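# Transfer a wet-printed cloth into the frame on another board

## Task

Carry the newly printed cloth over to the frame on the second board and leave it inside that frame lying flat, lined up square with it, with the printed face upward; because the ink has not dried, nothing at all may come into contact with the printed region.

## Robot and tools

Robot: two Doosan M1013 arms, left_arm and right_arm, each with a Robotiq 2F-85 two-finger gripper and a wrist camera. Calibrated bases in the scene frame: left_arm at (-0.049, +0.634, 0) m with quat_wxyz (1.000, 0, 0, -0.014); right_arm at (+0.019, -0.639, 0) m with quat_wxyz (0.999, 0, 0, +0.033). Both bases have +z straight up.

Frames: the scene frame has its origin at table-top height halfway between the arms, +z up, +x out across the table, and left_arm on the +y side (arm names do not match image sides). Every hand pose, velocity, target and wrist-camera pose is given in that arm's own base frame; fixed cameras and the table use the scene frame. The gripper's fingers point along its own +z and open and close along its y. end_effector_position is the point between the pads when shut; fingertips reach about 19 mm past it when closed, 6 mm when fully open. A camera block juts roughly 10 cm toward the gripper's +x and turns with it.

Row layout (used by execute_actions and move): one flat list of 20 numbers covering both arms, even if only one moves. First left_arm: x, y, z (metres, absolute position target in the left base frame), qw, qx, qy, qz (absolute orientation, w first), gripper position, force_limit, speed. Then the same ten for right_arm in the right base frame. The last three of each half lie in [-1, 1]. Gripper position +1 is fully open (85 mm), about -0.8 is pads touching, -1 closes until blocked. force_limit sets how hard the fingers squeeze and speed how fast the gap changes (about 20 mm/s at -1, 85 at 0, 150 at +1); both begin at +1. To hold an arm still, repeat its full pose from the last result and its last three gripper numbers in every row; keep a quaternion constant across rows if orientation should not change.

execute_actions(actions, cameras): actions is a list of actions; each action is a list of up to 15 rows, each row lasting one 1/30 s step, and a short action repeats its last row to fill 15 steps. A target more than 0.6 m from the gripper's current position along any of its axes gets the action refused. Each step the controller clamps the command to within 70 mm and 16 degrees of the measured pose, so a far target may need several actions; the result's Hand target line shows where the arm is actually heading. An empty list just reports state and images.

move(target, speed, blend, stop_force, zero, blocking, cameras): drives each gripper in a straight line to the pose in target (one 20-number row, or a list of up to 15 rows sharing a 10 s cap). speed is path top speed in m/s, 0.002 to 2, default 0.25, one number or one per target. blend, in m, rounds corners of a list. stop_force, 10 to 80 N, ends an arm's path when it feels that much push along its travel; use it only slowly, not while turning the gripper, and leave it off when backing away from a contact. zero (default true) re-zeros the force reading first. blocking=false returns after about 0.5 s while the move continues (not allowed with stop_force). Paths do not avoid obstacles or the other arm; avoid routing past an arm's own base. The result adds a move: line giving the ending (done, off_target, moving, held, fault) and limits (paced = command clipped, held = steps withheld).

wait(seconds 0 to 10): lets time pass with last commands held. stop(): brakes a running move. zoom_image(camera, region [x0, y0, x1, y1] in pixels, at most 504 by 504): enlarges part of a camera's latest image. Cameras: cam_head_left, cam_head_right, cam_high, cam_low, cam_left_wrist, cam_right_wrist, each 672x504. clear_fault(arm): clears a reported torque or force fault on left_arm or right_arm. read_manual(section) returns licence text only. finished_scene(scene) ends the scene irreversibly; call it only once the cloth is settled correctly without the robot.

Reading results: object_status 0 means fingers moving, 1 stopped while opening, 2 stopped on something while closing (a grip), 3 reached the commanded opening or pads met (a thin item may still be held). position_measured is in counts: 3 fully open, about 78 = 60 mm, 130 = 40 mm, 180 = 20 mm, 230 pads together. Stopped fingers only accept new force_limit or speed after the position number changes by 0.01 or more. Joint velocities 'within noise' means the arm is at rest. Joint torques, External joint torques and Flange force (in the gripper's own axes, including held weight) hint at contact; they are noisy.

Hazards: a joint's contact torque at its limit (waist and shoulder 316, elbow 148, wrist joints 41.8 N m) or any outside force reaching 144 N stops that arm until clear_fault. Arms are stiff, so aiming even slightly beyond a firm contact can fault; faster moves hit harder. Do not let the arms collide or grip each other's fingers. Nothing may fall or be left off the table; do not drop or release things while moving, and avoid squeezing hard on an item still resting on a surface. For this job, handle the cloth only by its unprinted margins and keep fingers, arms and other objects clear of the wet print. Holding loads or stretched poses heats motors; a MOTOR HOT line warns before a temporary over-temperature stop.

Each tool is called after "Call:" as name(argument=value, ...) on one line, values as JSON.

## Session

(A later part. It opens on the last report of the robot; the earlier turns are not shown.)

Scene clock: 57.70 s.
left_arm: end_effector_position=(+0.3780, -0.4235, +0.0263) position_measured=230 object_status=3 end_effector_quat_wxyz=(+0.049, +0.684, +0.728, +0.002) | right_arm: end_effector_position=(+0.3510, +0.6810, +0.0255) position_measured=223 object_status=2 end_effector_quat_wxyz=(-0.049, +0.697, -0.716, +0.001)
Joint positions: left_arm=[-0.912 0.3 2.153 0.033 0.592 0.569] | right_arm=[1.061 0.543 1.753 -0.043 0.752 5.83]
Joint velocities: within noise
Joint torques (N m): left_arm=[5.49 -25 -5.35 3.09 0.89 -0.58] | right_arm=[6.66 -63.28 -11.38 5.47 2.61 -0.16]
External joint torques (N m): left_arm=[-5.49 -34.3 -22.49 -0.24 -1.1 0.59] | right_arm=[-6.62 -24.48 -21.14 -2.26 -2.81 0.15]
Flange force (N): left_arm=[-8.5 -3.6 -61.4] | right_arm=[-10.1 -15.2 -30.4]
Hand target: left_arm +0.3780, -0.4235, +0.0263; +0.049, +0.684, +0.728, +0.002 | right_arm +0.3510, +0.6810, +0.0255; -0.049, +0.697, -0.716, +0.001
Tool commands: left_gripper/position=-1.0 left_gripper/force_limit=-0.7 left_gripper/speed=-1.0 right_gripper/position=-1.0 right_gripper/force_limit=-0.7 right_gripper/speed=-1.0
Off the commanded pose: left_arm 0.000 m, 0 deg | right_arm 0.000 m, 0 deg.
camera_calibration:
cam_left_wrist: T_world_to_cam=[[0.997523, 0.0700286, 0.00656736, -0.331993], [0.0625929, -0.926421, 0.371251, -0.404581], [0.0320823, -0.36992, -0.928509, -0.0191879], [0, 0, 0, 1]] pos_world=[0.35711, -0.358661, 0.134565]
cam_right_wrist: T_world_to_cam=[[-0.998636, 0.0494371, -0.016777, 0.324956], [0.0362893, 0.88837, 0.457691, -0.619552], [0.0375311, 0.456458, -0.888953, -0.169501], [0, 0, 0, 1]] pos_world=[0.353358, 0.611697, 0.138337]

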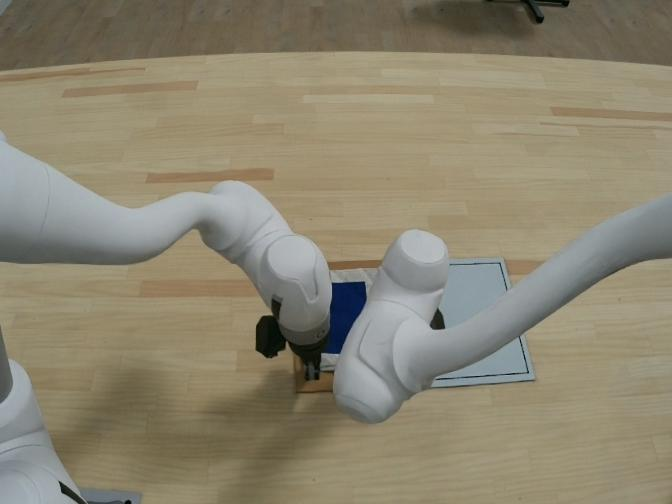

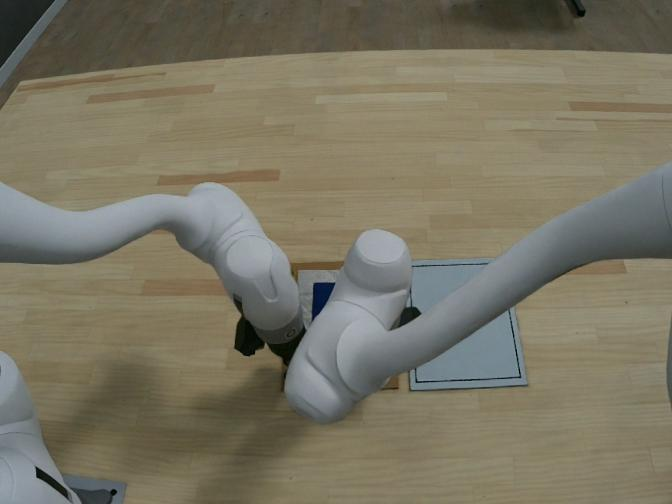

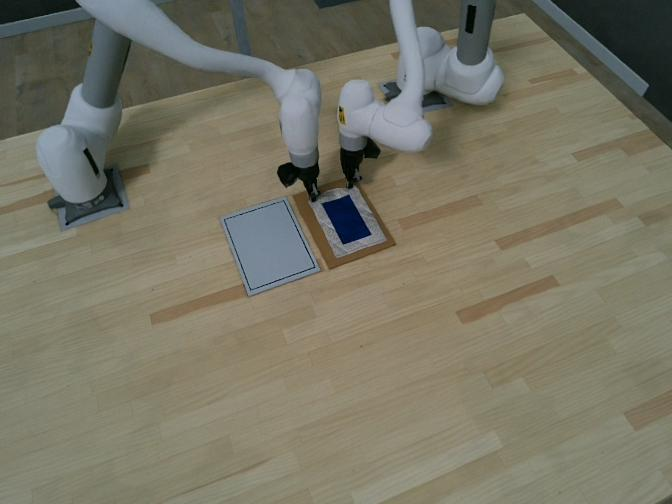

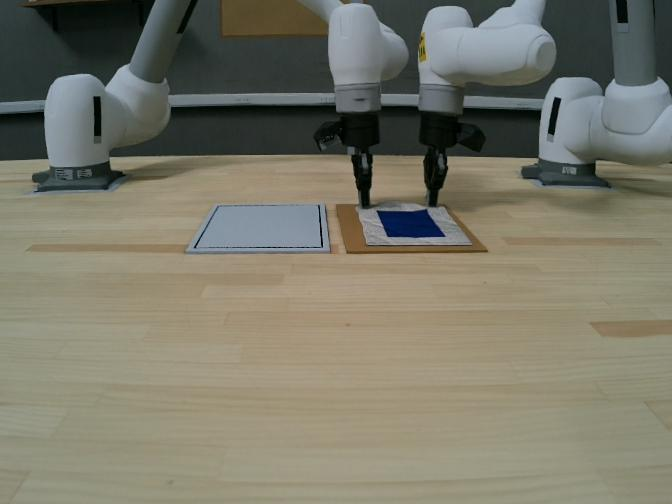

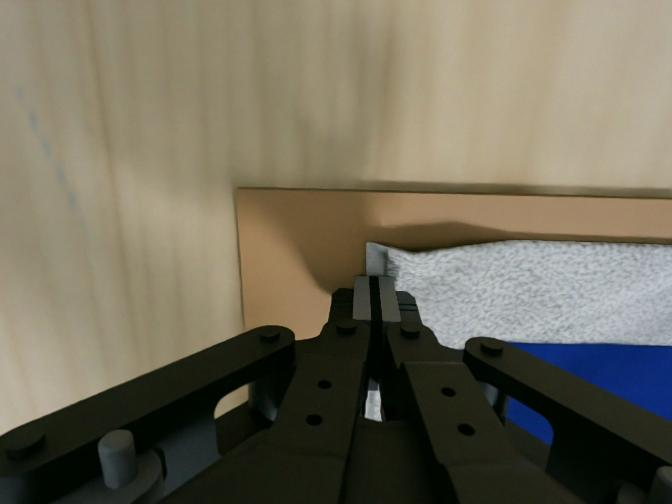

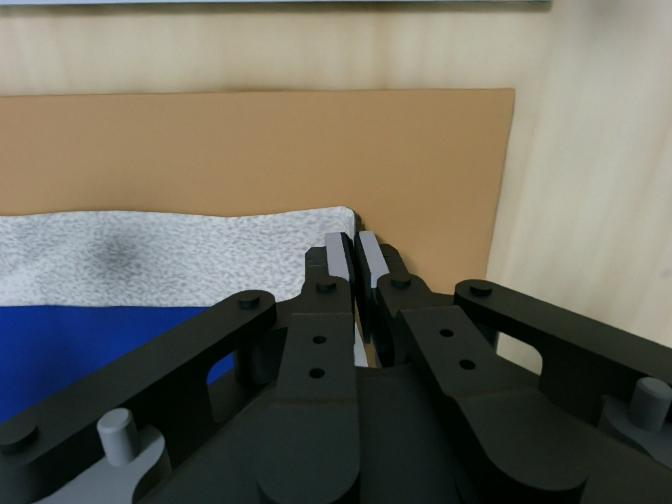

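Call:
move(target=[0.3780,-0.4235,0.0560,0.0493,0.6840,0.7279,0.0016,-1,-0.7,-1,0.3510,0.6810,0.0265,-0.0493,0.6967,-0.7157,0.0007,-1,-0.7,-1], speed=0.05, cameras=["cam_left_wrist","cam_right_wrist"])

Call:
move(target=[0.3780,-0.4235,0.0562,0.0493,0.6840,0.7279,0.0016,-0.4,-0.7,-0.5,0.3510,0.6810,0.0265,-0.0493,0.6967,-0.7157,0.0007,-1,-0.7,-1], cameras=["cam_left_wrist"])

Call:
zoom_image(camera="cam_left_wrist", region=[280, 200, 480, 400])

Scene clock: 62.60 s.
left_arm: end_effector_position=(+0.3780, -0.4235, +0.0560) position_measured=230 object_status=3 end_effector_quat_wxyz=(+0.049, +0.684, +0.728, +0.002) | right_arm: end_effector_position=(+0.3510, +0.6810, +0.0265) position_measured=223 object_status=2 end_effector_quat_wxyz=(-0.049, +0.697, -0.716, +0.001)
Joint positions: left_arm=[-0.912 0.257 2.135 0.031 0.653 0.573] | right_arm=[1.061 0.542 1.753 -0.043 0.753 5.83]
Joint velocities: within noise
Joint torques (N m): left_arm=[3.48 -56.59 -27.73 2.89 -0.15 -0.55] | right_arm=[-0.21 -84.16 -25.95 3.35 0.64 -0.14]
External joint torques (N m): left_arm=[-3.5 -0.09 -2.03 0.17 -0.07 0.56] | right_arm=[0.18 -2.83 -6.42 -0.16 -0.84 0.13]
Flange force (N): left_arm=[-6.0 -2.2 -1.1] | right_arm=[-9.2 -4.0 -3.9]
Hand target: left_arm +0.3780, -0.4235, +0.0560; +0.049, +0.684, +0.728, +0.002 | right_arm +0.3510, +0.6810, +0.0265; -0.049, +0.697, -0.716, +0.001
Off the commanded pose: left_arm 0.000 m, 0 deg | right_arm 0.000 m, 0 deg.
move: done
camera_calibration:
cam_left_wrist: T_world_to_cam=[[0.997517, 0.0701212, 0.00653114, -0.332147], [0.0626922, -0.926413, 0.371252, -0.41564], [0.0320832, -0.36992, -0.928509, 0.00838836], [0, 0, 0, 1]] pos_world=[0.35711, -0.358661, 0.164265]
cam_right_wrist: T_world_to_cam=[[-0.998633, 0.0495225, -0.0167388, 0.324914], [0.036386, 0.888407, 0.457613, -0.620055], [0.037533, 0.456378, -0.888994, -0.168558], [0, 0, 0, 1]] pos_world=[0.353358, 0.611697, 0.139337]
Images, in order (width x height): cam_left_wrist 672x504, cam_right_wrist 672x504.

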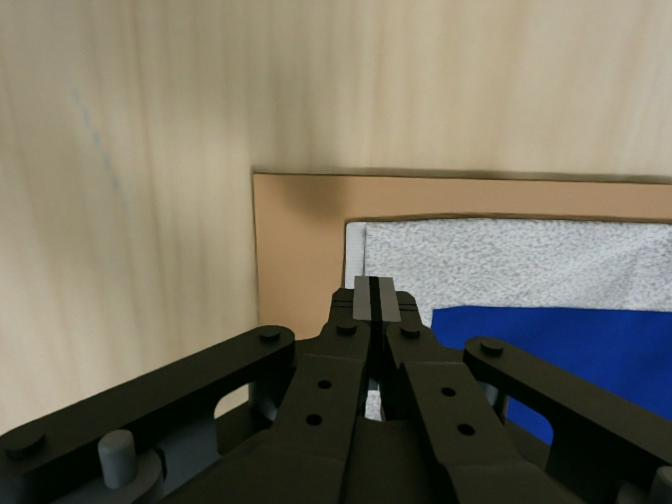

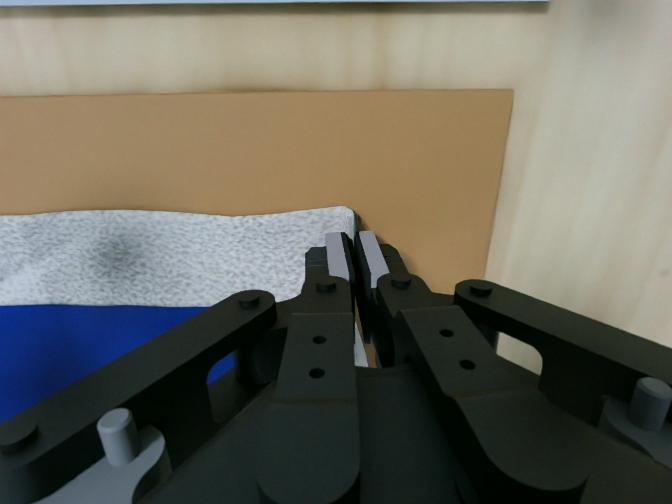

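Scene clock: 63.30 s.
left_arm: end_effector_position=(+0.3780, -0.4235, +0.0562) position_measured=179 object_status=0 end_effector_quat_wxyz=(+0.049, +0.684, +0.728, +0.002) | right_arm: end_effector_position=(+0.3510, +0.6810, +0.0265) position_measured=223 object_status=2 end_effector_quat_wxyz=(-0.049, +0.697, -0.716, +0.001)
Joint positions: left_arm=[-0.912 0.257 2.135 0.031 0.653 0.573] | right_arm=[1.061 0.542 1.753 -0.043 0.753 5.83]
Joint velocities: within noise
Joint torques (N m): left_arm=[3.52 -56.64 -27.69 2.9 -0.12 -0.56] | right_arm=[-0.39 -84.83 -26.57 3.33 0.57 -0.21]
External joint torques (N m): left_arm=[-3.53 0.06 -2.05 0.15 -0.09 0.57] | right_arm=[0.38 -2.58 -5.96 -0.12 -0.77 0.2]
Flange force (N): left_arm=[-6.1 -2.1 -0.8] | right_arm=[-8.8 -3.4 -3.5]
Hand target: left_arm +0.3780, -0.4235, +0.0562; +0.049, +0.684, +0.728, +0.002 | right_arm +0.3510, +0.6810, +0.0265; -0.049, +0.697, -0.716, +0.001
Off the commanded pose: left_arm 0.000 m, 0 deg | right_arm 0.000 m, 0 deg.
move: done
camera_calibration:
cam_left_wrist: T_world_to_cam=[[0.99752, 0.0700647, 0.00666028, -0.332191], [0.0625918, -0.926418, 0.371256, -0.415681], [0.0321822, -0.369919, -0.928506, 0.00853847], [0, 0, 0, 1]] pos_world=[0.357111, -0.358661, 0.164465]
Images, in order (width x height): cam_left_wrist 672x504.

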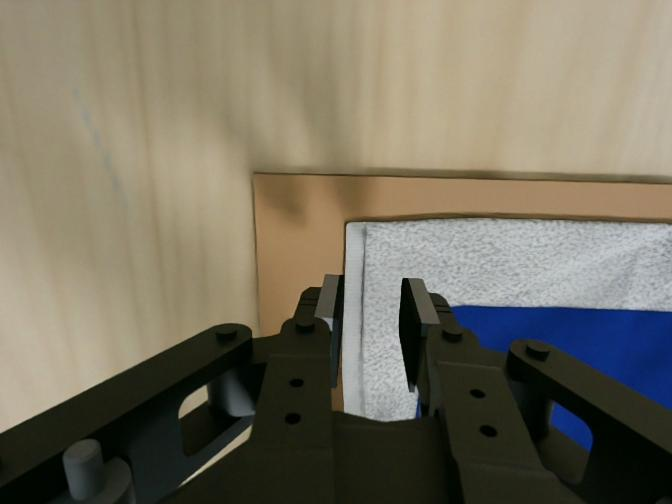

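Scaled by 2.520 from the camera's 672x504 image, which has a finer 960x720 frame.

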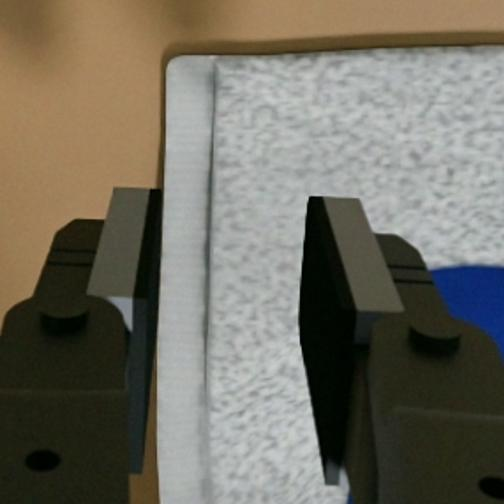

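Call:
move(target=[[0.3820,-0.4235,0.0400,0.0493,0.6840,0.7279,0.0016,-0.4,-0.7,-0.5,0.3510,0.6810,0.0265,-0.0493,0.6967,-0.7157,0.0007,-1,-0.7,-1]], speed=0.05, cameras=["cam_left_wrist"])

Call:
move(target=[0.3820,-0.4235,0.0180,0.0493,0.6840,0.7279,0.0016,-0.4,-0.7,-0.5,0.3510,0.6810,0.0265,-0.0493,0.6967,-0.7157,0.0007,-1,-0.7,-1], speed=0.006, stop_force=12, cameras=["cam_left_wrist"])

Call:
zoom_image(camera="cam_left_wrist", region=[280, 200, 480, 400])

Scene clock: 66.70 s.
left_arm: end_effector_position=(+0.3820, -0.4235, +0.0400) position_measured=179 object_status=3 end_effector_quat_wxyz=(+0.049, +0.684, +0.728, +0.002) | right_arm: end_effector_position=(+0.3510, +0.6810, +0.0265) position_measured=223 object_status=2 end_effector_quat_wxyz=(-0.049, +0.697, -0.716, +0.001)
Joint positions: left_arm=[-0.907 0.283 2.14 0.031 0.622 0.578] | right_arm=[1.061 0.542 1.753 -0.043 0.753 5.83]
Joint velocities: within noise
Joint torques (N m): left_arm=[3.56 -58.31 -26.8 2.81 -0.04 -0.61] | right_arm=[-0.2 -85.05 -26.47 3.32 0.59 -0.18]
External joint torques (N m): left_arm=[-3.54 -0.4 -2.04 0.15 -0.17 0.61] | right_arm=[0.15 -2.2 -6.08 -0.11 -0.8 0.18]
Flange force (N): left_arm=[-5.6 -2.3 -1.3] | right_arm=[-9.3 -3.9 -3.1]
Hand target: left_arm +0.3820, -0.4235, +0.0400; +0.049, +0.684, +0.728, +0.002 | right_arm +0.3510, +0.6810, +0.0265; -0.049, +0.697, -0.716, +0.001
Off the commanded pose: left_arm 0.000 m, 0 deg | right_arm 0.000 m, 0 deg.
move: done
camera_calibration:
cam_left_wrist: T_world_to_cam=[[0.99752, 0.0700647, 0.00666028, -0.336073], [0.0625918, -0.926418, 0.371256, -0.409917], [0.0321822, -0.369919, -0.928506, -0.00663206], [0, 0, 0, 1]] pos_world=[0.361111, -0.358661, 0.148265]
Images, in order (width x height): cam_left_wrist 672x504.

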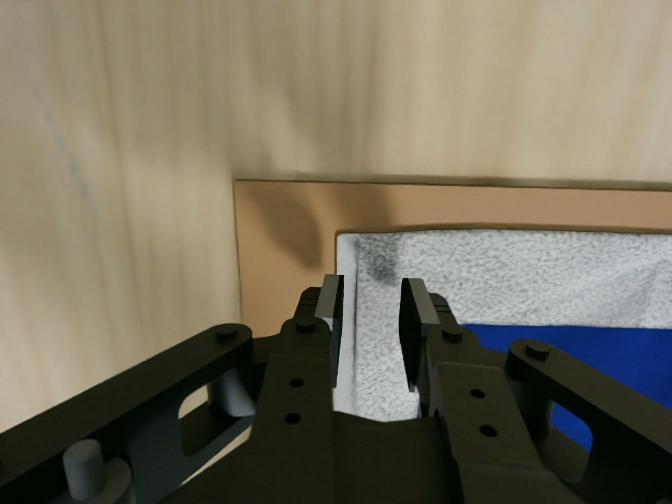

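Scene clock: 69.37 s.
left_arm: end_effector_position=(+0.3821, -0.4236, +0.0276) position_measured=179 object_status=3 end_effector_quat_wxyz=(+0.049, +0.684, +0.728, +0.002) | right_arm: end_effector_position=(+0.3510, +0.6810, +0.0265) position_measured=223 object_status=2 end_effector_quat_wxyz=(-0.049, +0.697, -0.716, +0.001)
Joint positions: left_arm=[-0.907 0.301 2.147 0.032 0.596 0.576] | right_arm=[1.061 0.542 1.753 -0.043 0.753 5.83]
Joint velocities: within noise
Joint torques (N m): left_arm=[3.91 -47.17 -19.06 2.98 -0.06 -0.56] | right_arm=[-0.18 -85.24 -26.57 3.33 0.57 -0.15]
External joint torques (N m): left_arm=[-3.86 -12.4 -8.93 -0.1 -0.16 0.56] | right_arm=[0.23 -1.92 -5.86 -0.14 -0.76 0.15]
Flange force (N): left_arm=[-6.0 -2.5 -22.9] | right_arm=[-9.2 -3.8 -2.7]
Hand target: left_arm +0.3820, -0.4236, +0.0276; +0.049, +0.684, +0.728, +0.002 | right_arm +0.3510, +0.6810, +0.0265; -0.049, +0.697, -0.716, +0.001
Off the commanded pose: left_arm 0.010 m, 0 deg | right_arm 0.000 m, 0 deg.
move: contact (left_arm)
camera_calibration:
cam_left_wrist: T_world_to_cam=[[0.997517, 0.0701039, 0.00673667, -0.335986], [0.0625937, -0.926347, 0.371435, -0.405313], [0.0322795, -0.370091, -0.928435, -0.0182523], [0, 0, 0, 1]] pos_world=[0.361111, -0.358661, 0.135865]
Images, in order (width x height): cam_left_wrist 672x504.

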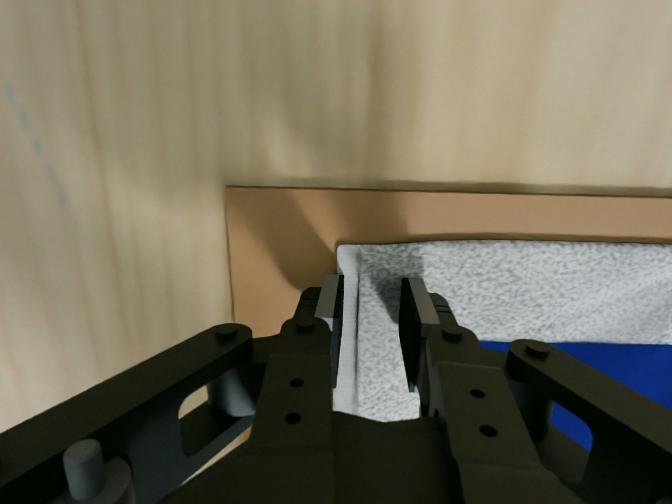

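Scaled by 2.520 from the camera's 672x504 image, which has a finer 960x720 frame.

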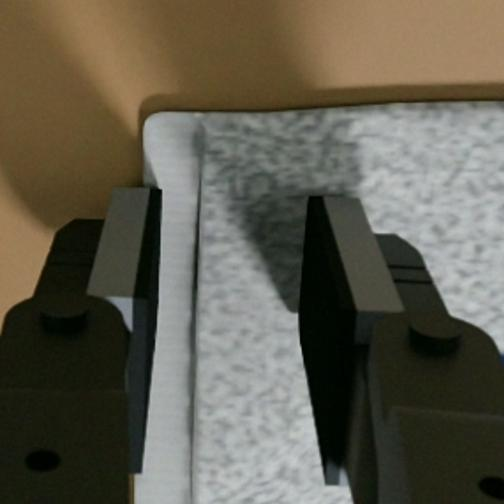

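Call:
move(target=[0.3770,-0.4235,0.0340,0.0684,0.6838,0.7264,0.0195,-0.4,-0.7,-0.5,0.3510,0.6810,0.0265,-0.0493,0.6967,-0.7157,0.0007,-1,-0.7,-1], speed=0.05, cameras=["cam_left_wrist"])

Call:
move(target=[0.3770,-0.4235,0.0180,0.0684,0.6838,0.7264,0.0195,-0.4,-0.7,-0.5,0.3510,0.6810,0.0265,-0.0493,0.6967,-0.7157,0.0007,-1,-0.7,-1], speed=0.006, stop_force=10, cameras=["cam_left_wrist"])

Call:
zoom_image(camera="cam_left_wrist", region=[280, 200, 480, 400])

Scene clock: 76.83 s.
left_arm: end_effector_position=(+0.3770, -0.4235, +0.0340) position_measured=179 object_status=3 end_effector_quat_wxyz=(+0.068, +0.684, +0.726, +0.019) | right_arm: end_effector_position=(+0.3510, +0.6810, +0.0265) position_measured=223 object_status=2 end_effector_quat_wxyz=(-0.049, +0.697, -0.716, +0.001)
Joint positions: left_arm=[-0.936 0.278 2.169 0.117 0.57 0.48] | right_arm=[1.061 0.542 1.753 -0.043 0.753 5.83]
Joint velocities: within noise
Joint torques (N m): left_arm=[3.45 -57.47 -26.36 2.76 -0.17 -0.6] | right_arm=[-0.38 -84.88 -26.41 3.31 0.58 -0.17]
External joint torques (N m): left_arm=[-3.45 0.07 -2.01 0.18 -0.11 0.61] | right_arm=[0.23 -2.36 -6.14 -0.11 -0.79 0.16]
Flange force (N): left_arm=[-6.0 -2.0 -0.9] | right_arm=[-9.3 -3.9 -3.3]
Hand target: left_arm +0.3770, -0.4235, +0.0340; +0.068, +0.684, +0.726, +0.019 | right_arm +0.3510, +0.6810, +0.0265; -0.049, +0.697, -0.716, +0.001
Off the commanded pose: left_arm 0.000 m, 0 deg | right_arm 0.000 m, 0 deg.
move: done
camera_calibration:
cam_left_wrist: T_world_to_cam=[[0.995808, 0.070006, 0.0588679, -0.332129], [0.0430114, -0.926394, 0.374092, -0.400087], [0.0807235, -0.369992, -0.925521, -0.0304695], [0, 0, 0, 1]] pos_world=[0.350405, -0.358661, 0.141021]
Images, in order (width x height): cam_left_wrist 672x504.

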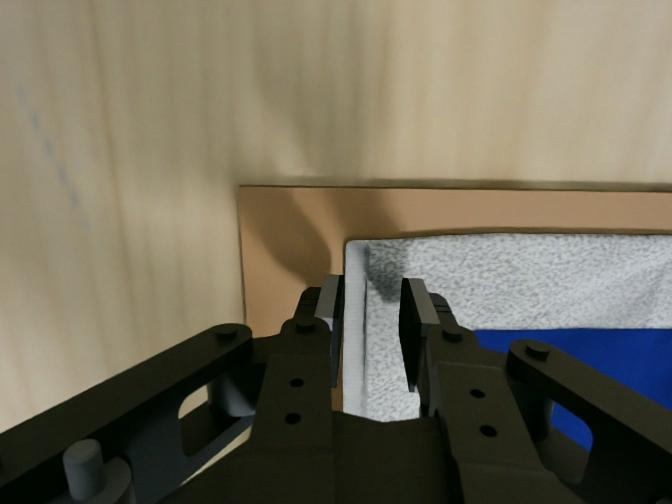

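Scene clock: 78.70 s.
left_arm: end_effector_position=(+0.3770, -0.4235, +0.0263) position_measured=179 object_status=3 end_effector_quat_wxyz=(+0.068, +0.684, +0.726, +0.019) | right_arm: end_effector_position=(+0.3510, +0.6810, +0.0265) position_measured=223 object_status=2 end_effector_quat_wxyz=(-0.049, +0.697, -0.716, +0.001)
Joint positions: left_arm=[-0.936 0.289 2.173 0.12 0.554 0.476] | right_arm=[1.061 0.542 1.753 -0.043 0.753 5.83]
Joint velocities: within noise
Joint torques (N m): left_arm=[4.02 -47.37 -20.84 2.79 -0.64 -0.56] | right_arm=[-0.37 -84.97 -26.53 3.31 0.57 -0.18]
External joint torques (N m): left_arm=[-4.03 -10.87 -7.03 0.09 0.36 0.57] | right_arm=[0.5 -2.42 -5.94 -0.11 -0.77 0.18]
Flange force (N): left_arm=[-5.0 -2.8 -21.7] | right_arm=[-9.0 -3.3 -3.4]
Hand target: left_arm +0.3770, -0.4235, +0.0263; +0.068, +0.684, +0.726, +0.019 | right_arm +0.3510, +0.6810, +0.0265; -0.049, +0.697, -0.716, +0.001
Off the commanded pose: left_arm 0.008 m, 0 deg | right_arm 0.000 m, 0 deg.
move: contact (left_arm)
camera_calibration:
cam_left_wrist: T_world_to_cam=[[0.9958, 0.0700546, 0.0589544, -0.331767], [0.0430135, -0.926343, 0.374217, -0.397211], [0.0808276, -0.370109, -0.925465, -0.0376903], [0, 0, 0, 1]] pos_world=[0.350505, -0.358661, 0.133321]
Images, in order (width x height): cam_left_wrist 672x504.

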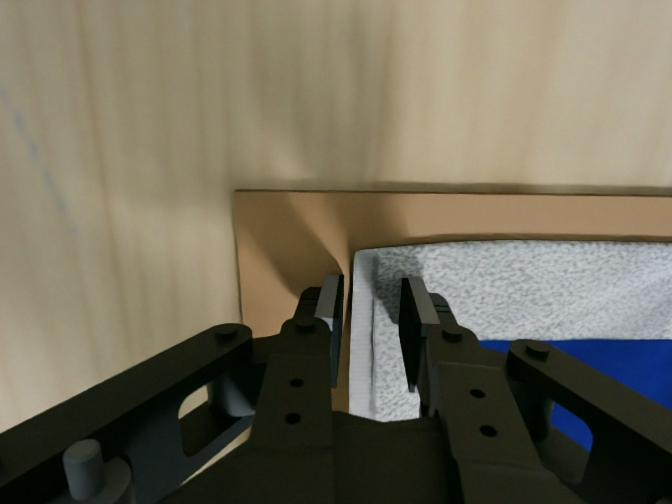

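Scaled by 2.520 from the camera's 672x504 image, which has a finer 960x720 frame.

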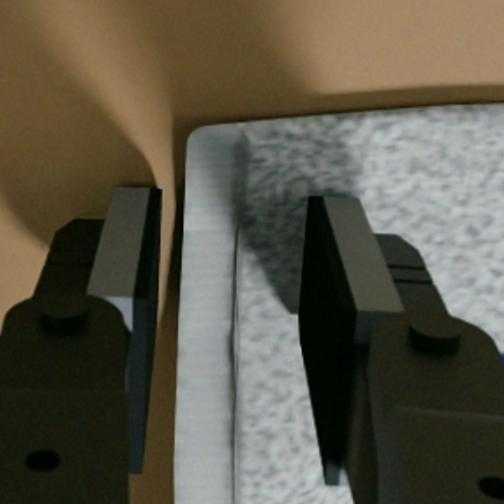

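Call:
move(target=[0.3770,-0.4235,0.0263,0.0684,0.6838,0.7264,0.0195,-1,-0.7,-1,0.3510,0.6810,0.0265,-0.0493,0.6967,-0.7157,0.0007,-1,-0.7,-1], speed=0.05, cameras=["cam_left_wrist"])

Call:
zoom_image(camera="cam_left_wrist", region=[280, 200, 480, 400])

Scene clock: 81.83 s.
left_arm: end_effector_position=(+0.3770, -0.4235, +0.0263) position_measured=222 object_status=0 end_effector_quat_wxyz=(+0.068, +0.684, +0.726, +0.020) | right_arm: end_effector_position=(+0.3510, +0.6810, +0.0265) position_measured=223 object_status=2 end_effector_quat_wxyz=(-0.049, +0.697, -0.716, +0.001)
Joint positions: left_arm=[-0.936 0.289 2.173 0.12 0.554 0.476] | right_arm=[1.061 0.542 1.753 -0.043 0.753 5.83]
Joint velocities: within noise
Joint torques (N m): left_arm=[-1.87 -39.6 -10.17 0.33 2.46 -0.63] | right_arm=[-0.39 -84.91 -26.51 3.31 0.58 -0.18]
External joint torques (N m): left_arm=[1.79 -18.36 -17.69 2.55 -2.74 0.64] | right_arm=[0.56 -2.53 -5.99 -0.1 -0.79 0.17]
Flange force (N): left_arm=[-6.6 12.1 -29.8] | right_arm=[-9.0 -3.3 -3.5]
Hand target: left_arm +0.3770, -0.4235, +0.0263; +0.068, +0.684, +0.726, +0.019 | right_arm +0.3510, +0.6810, +0.0265; -0.049, +0.697, -0.716, +0.001
Off the commanded pose: left_arm 0.000 m, 0 deg | right_arm 0.000 m, 0 deg.
move: done
camera_calibration:
cam_left_wrist: T_world_to_cam=[[0.995799, 0.0700495, 0.0589641, -0.33177], [0.0430127, -0.926378, 0.374131, -0.397211], [0.0808307, -0.370023, -0.9255, -0.0376558], [0, 0, 0, 1]] pos_world=[0.350505, -0.358661, 0.133321]
Images, in order (width x height): cam_left_wrist 672x504.

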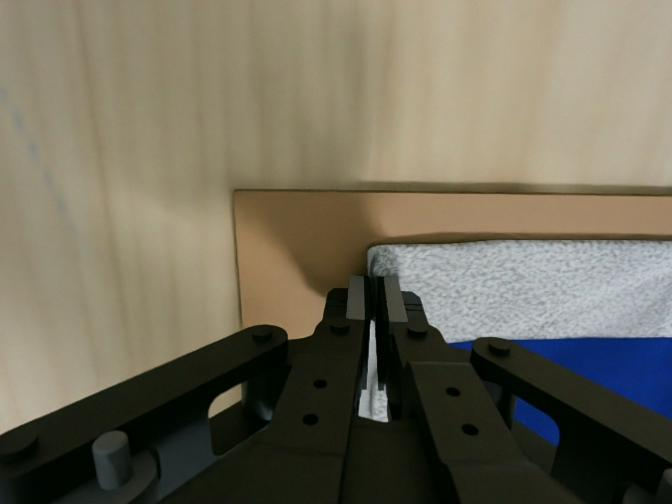

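Scaled by 2.520 from the camera's 672x504 image, which has a finer 960x720 frame.

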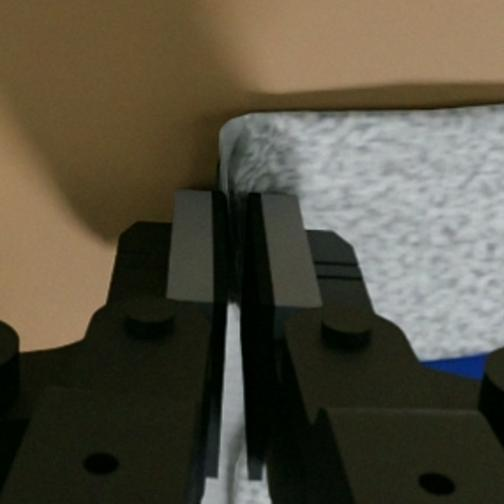

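Good. Lift both a bit slowly.

Call:
move(target=[0.3770,-0.4235,0.0363,0.0684,0.6838,0.7264,0.0195,-1,-0.7,-1,0.3510,0.6810,0.0365,-0.0493,0.6967,-0.7157,0.0007,-1,-0.7,-1], speed=0.02, cameras=["cam_left_wrist","cam_right_wrist","cam_low"])

Call:
zoom_image(camera="cam_low", region=[310, 130, 510, 280])

Scene clock: 83.73 s.
left_arm: end_effector_position=(+0.3770, -0.4235, +0.0363) position_measured=224 object_status=2 end_effector_quat_wxyz=(+0.068, +0.684, +0.726, +0.019) | right_arm: end_effector_position=(+0.3510, +0.6810, +0.0365) position_measured=223 object_status=2 end_effector_quat_wxyz=(-0.049, +0.697, -0.716, +0.001)
Joint positions: left_arm=[-0.936 0.274 2.168 0.116 0.575 0.481] | right_arm=[1.061 0.531 1.748 -0.042 0.769 5.829]
Joint velocities: within noise
Joint torques (N m): left_arm=[3.36 -56.94 -26.19 2.79 -0.09 -0.55] | right_arm=[-2.72 -91.55 -31.96 2.62 -0.12 -0.21]
External joint torques (N m): left_arm=[-3.33 -0.26 -2.35 0.16 -0.19 0.56] | right_arm=[2.74 4.63 -1.04 0.63 -0.08 0.21]
Flange force (N): left_arm=[-6.0 -1.8 -1.3] | right_arm=[-8.7 0.4 5.1]
Hand target: left_arm +0.3770, -0.4235, +0.0363; +0.068, +0.684, +0.726, +0.019 | right_arm +0.3510, +0.6810, +0.0365; -0.049, +0.697, -0.716, +0.001
Off the commanded pose: left_arm 0.000 m, 0 deg | right_arm 0.000 m, 0 deg.
move: done
camera_calibration:
cam_left_wrist: T_world_to_cam=[[0.995808, 0.070006, 0.0588679, -0.332265], [0.0430114, -0.926394, 0.374092, -0.400948], [0.0807235, -0.369992, -0.925521, -0.0283408], [0, 0, 0, 1]] pos_world=[0.350405, -0.358661, 0.143321]
cam_right_wrist: T_world_to_cam=[[-0.998636, 0.0494371, -0.016777, 0.325141], [0.0362893, 0.88837, 0.457691, -0.624587], [0.0375311, 0.456458, -0.888953, -0.159722], [0, 0, 0, 1]] pos_world=[0.353358, 0.611697, 0.149337]
Images, in order (width x height): cam_low 672x504, cam_left_wrist 672x504, cam_right_wrist 672x504.

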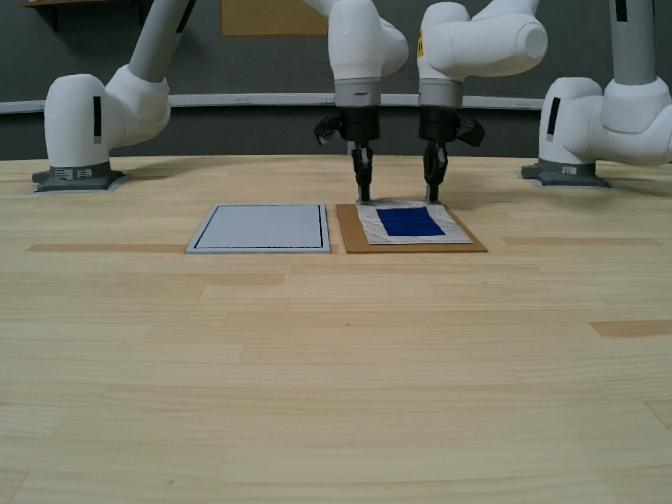

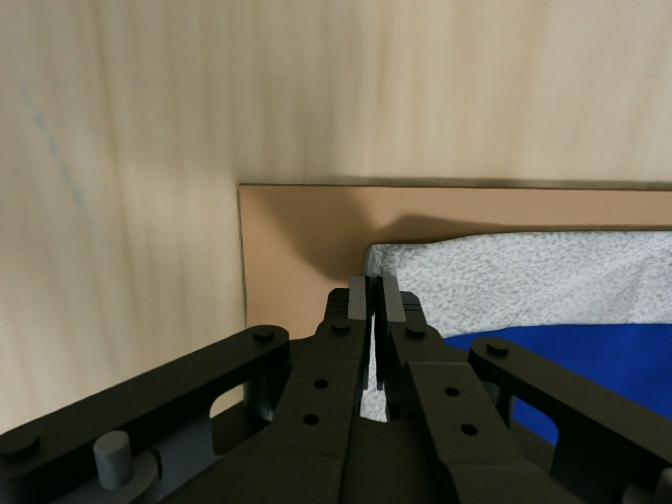

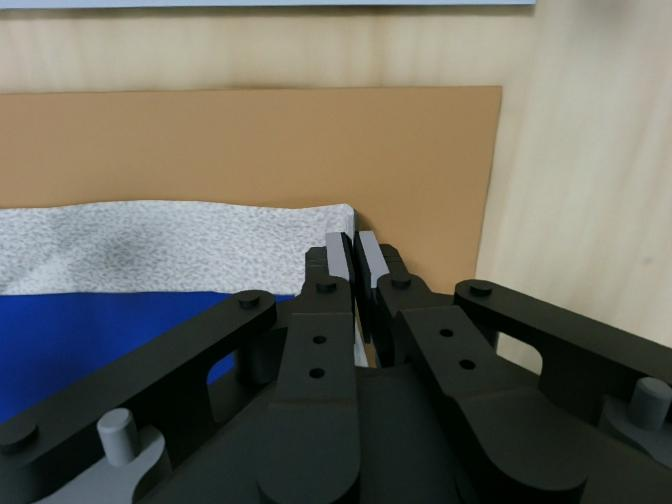

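Scaled by 2.520 from the camera's 672x504 image, which has a finer 960x720 frame.

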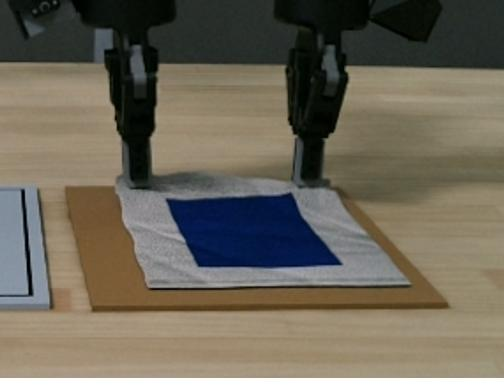

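Call:
move(target=[[0.3870,-0.4232,0.1500,0.0684,0.6838,0.7264,0.0195,-1,-0.7,-1,0.3610,0.6803,0.1500,-0.0493,0.6967,-0.7157,0.0007,-1,-0.7,-1],[0.4370,-0.4218,0.3200,0.0684,0.6838,0.7264,0.0195,-1,-0.7,-1,0.4109,0.6770,0.3220,-0.0493,0.6967,-0.7157,0.0007,-1,-0.7,-1]], speed=0.08, blend=0.03)

Scene clock: 97.27 s.
left_arm: end_effector_position=(+0.4370, -0.4218, +0.3200) position_measured=224 object_status=2 end_effector_quat_wxyz=(+0.068, +0.684, +0.726, +0.019) | right_arm: end_effector_position=(+0.4109, +0.6770, +0.3221) position_measured=223 object_status=2 end_effector_quat_wxyz=(-0.049, +0.697, -0.716, +0.001)
Joint positions: left_arm=[-0.849 0.054 1.819 0.057 1.137 0.641] | right_arm=[0.99 0.36 1.433 -0.024 1.252 5.736]
Joint velocities: within noise
Joint torques (N m): left_arm=[3.45 -47.44 -38.92 4.32 -0.2 -0.59] | right_arm=[-2.76 -84.71 -41.17 3.49 -0.11 -0.21]
External joint torques (N m): left_arm=[-3.42 0.03 -2.74 0.05 -0.11 0.6] | right_arm=[2.5 4.76 -1.27 0.7 -0.1 0.2]
Flange force (N): left_arm=[-6.8 -0.4 -3.1] | right_arm=[-10.8 -2.1 1.1]
Hand target: left_arm +0.4370, -0.4218, +0.3200; +0.068, +0.684, +0.726, +0.019 | right_arm +0.4109, +0.6770, +0.3220; -0.049, +0.697, -0.716, +0.001
Off the commanded pose: left_arm 0.000 m, 0 deg | right_arm 0.000 m, 0 deg.
move: done
camera_calibration:
cam_left_wrist: T_world_to_cam=[[0.995807, 0.0700214, 0.0588685, -0.408835], [0.0430225, -0.926379, 0.374127, -0.508005], [0.0807314, -0.370026, -0.925507, 0.230031], [0, 0, 0, 1]] pos_world=[0.410405, -0.356861, 0.427021]
cam_right_wrist: T_world_to_cam=[[-0.998632, 0.0494839, -0.0168664, 0.389957], [0.0362882, 0.888348, 0.457735, -0.753929], [0.0376337, 0.456497, -0.888929, 0.093664], [0, 0, 0, 1]] pos_world=[0.413258, 0.607697, 0.434937]

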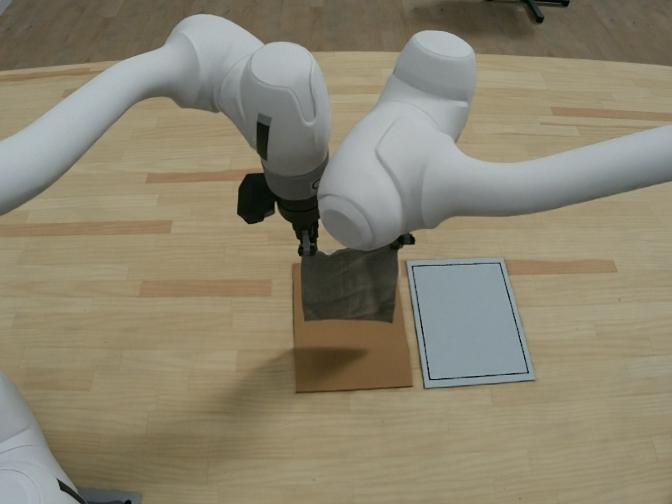

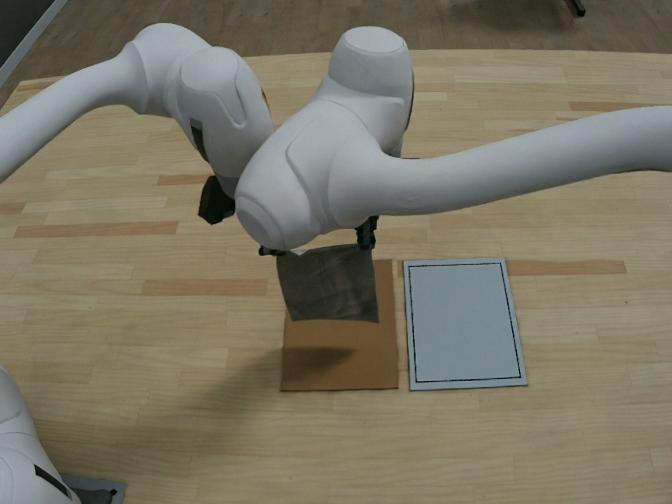

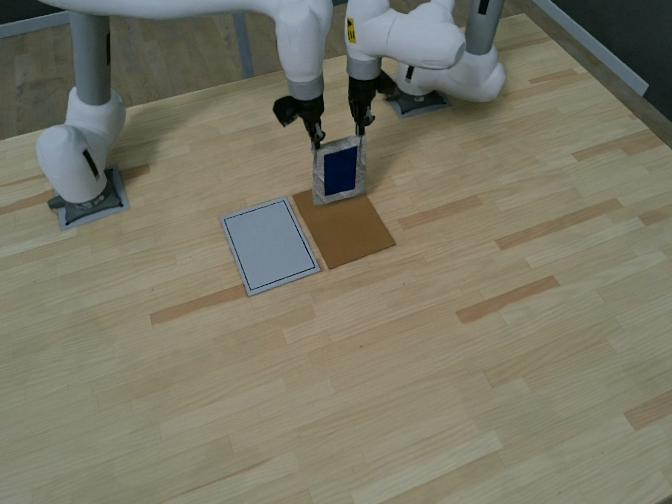

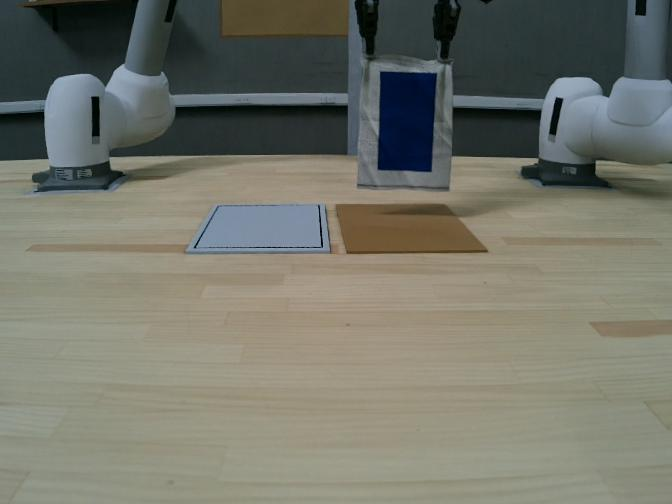

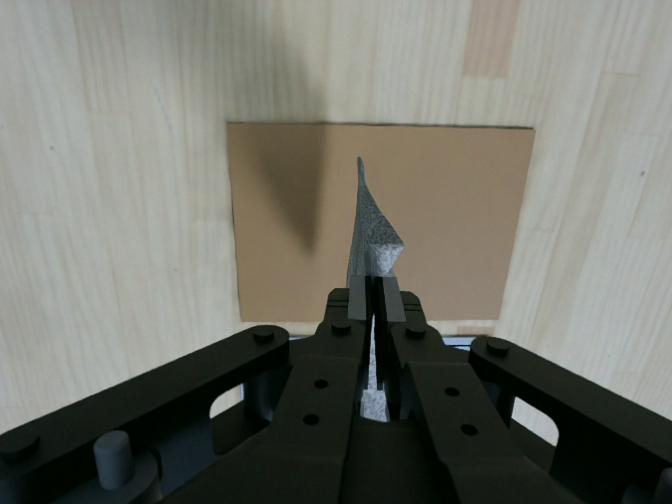

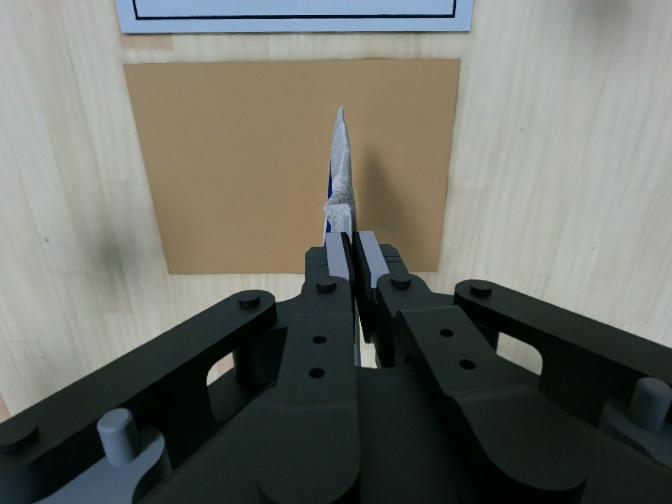

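Call:
move(target=[[0.4370,-0.4218,0.3200,0.1519,0.7520,0.6383,0.0630,-1,-0.7,-1,0.4109,0.6770,0.3240,-0.1529,0.7620,-0.6263,0.0606,-1,-0.7,-1],[0.6888,-0.7050,0.3200,0.1519,0.7520,0.6383,0.0630,-1,-0.7,-1,0.6351,0.3715,0.3240,-0.1529,0.7620,-0.6263,0.0606,-1,-0.7,-1]], speed=[0.15,0.12], blend=0.02)

Scene clock: 103.23 s.
left_arm: end_effector_position=(+0.6888, -0.7050, +0.3200) position_measured=224 object_status=2 end_effector_quat_wxyz=(+0.152, +0.752, +0.638, +0.063) | right_arm: end_effector_position=(+0.6351, +0.3715, +0.3240) position_measured=223 object_status=2 end_effector_quat_wxyz=(-0.153, +0.762, -0.626, +0.061)
Joint positions: left_arm=[-0.869 0.586 1.121 0.138 1.131 0.826] | right_arm=[0.479 0.174 1.698 0.011 0.938 4.992]
Joint velocities: within noise
Joint torques (N m): left_arm=[3.2 -102.17 -40.62 4.66 -0.72 -0.52] | right_arm=[-2.48 -64.98 -41.11 3.45 -0.82 -0.23]
External joint torques (N m): left_arm=[-3.14 0.38 -2.87 0.04 -0.07 0.54] | right_arm=[2.39 4.17 -1.23 0.7 -0.09 0.21]
Flange force (N): left_arm=[-8.0 6.0 -1.4] | right_arm=[-6.2 -6.6 3.4]
Hand target: left_arm +0.6888, -0.7050, +0.3200; +0.152, +0.752, +0.638, +0.063 | right_arm +0.6351, +0.3715, +0.3240; -0.153, +0.762, -0.626, +0.061
Off the commanded pose: left_arm 0.000 m, 0 deg | right_arm 0.000 m, 0 deg.
move: done
camera_calibration:
cam_left_wrist: T_world_to_cam=[[0.958836, -0.138158, 0.248085, -0.821637], [-0.229655, -0.891131, 0.391336, -0.574144], [0.16701, -0.432201, -0.886177, -0.0108898], [0, 0, 0, 1]] pos_world=[0.657779, -0.62986, 0.418869]
cam_right_wrist: T_world_to_cam=[[-0.954028, -0.153384, -0.257495, 0.754], [-0.263316, 0.839306, 0.475637, -0.288976], [0.143162, 0.521574, -0.84111, 0.11974], [0, 0, 0, 1]] pos_world=[0.626103, 0.295738, 0.432314]

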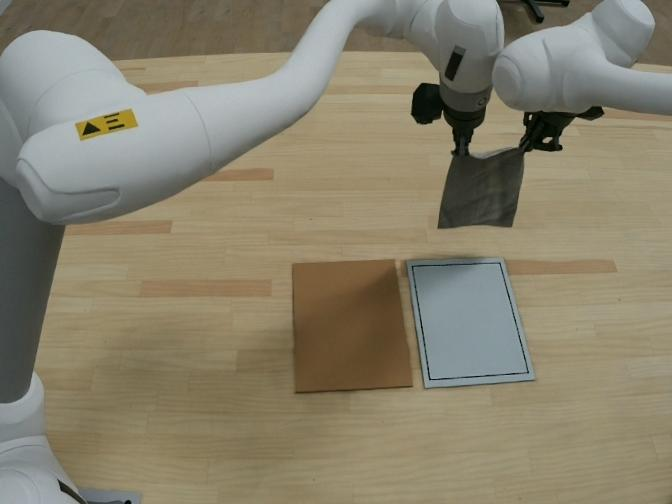

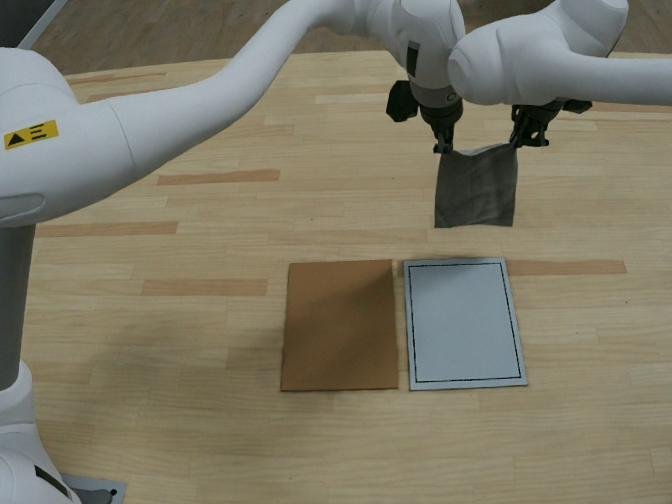

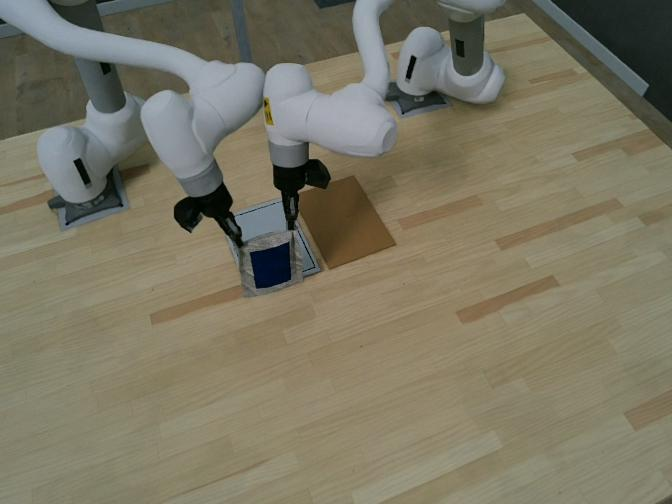

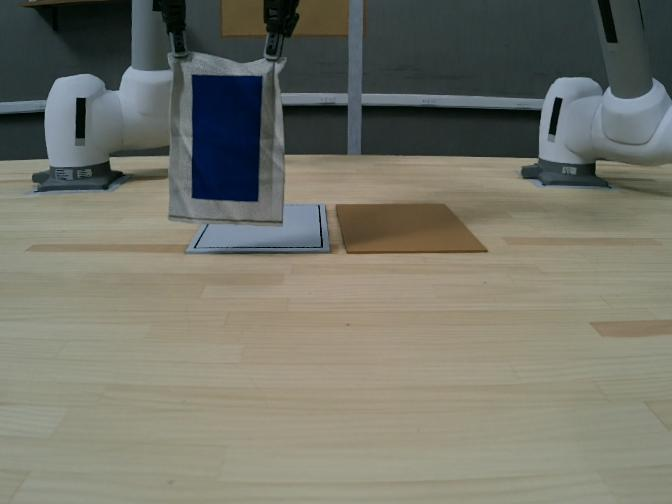

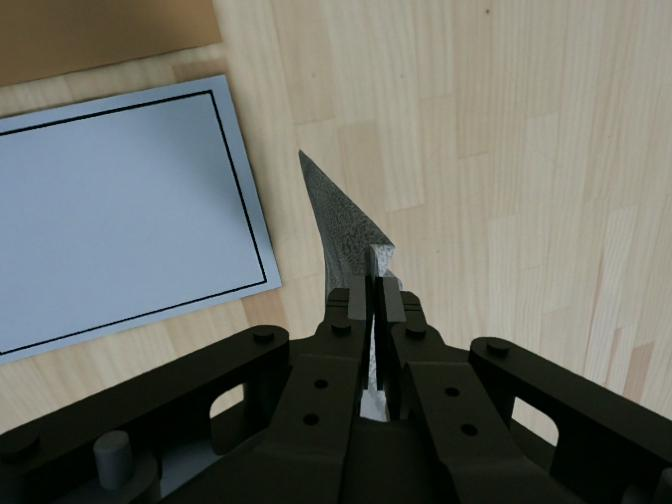

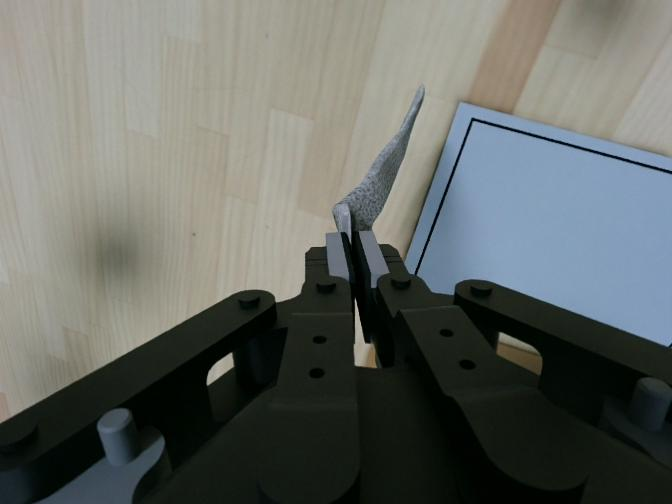

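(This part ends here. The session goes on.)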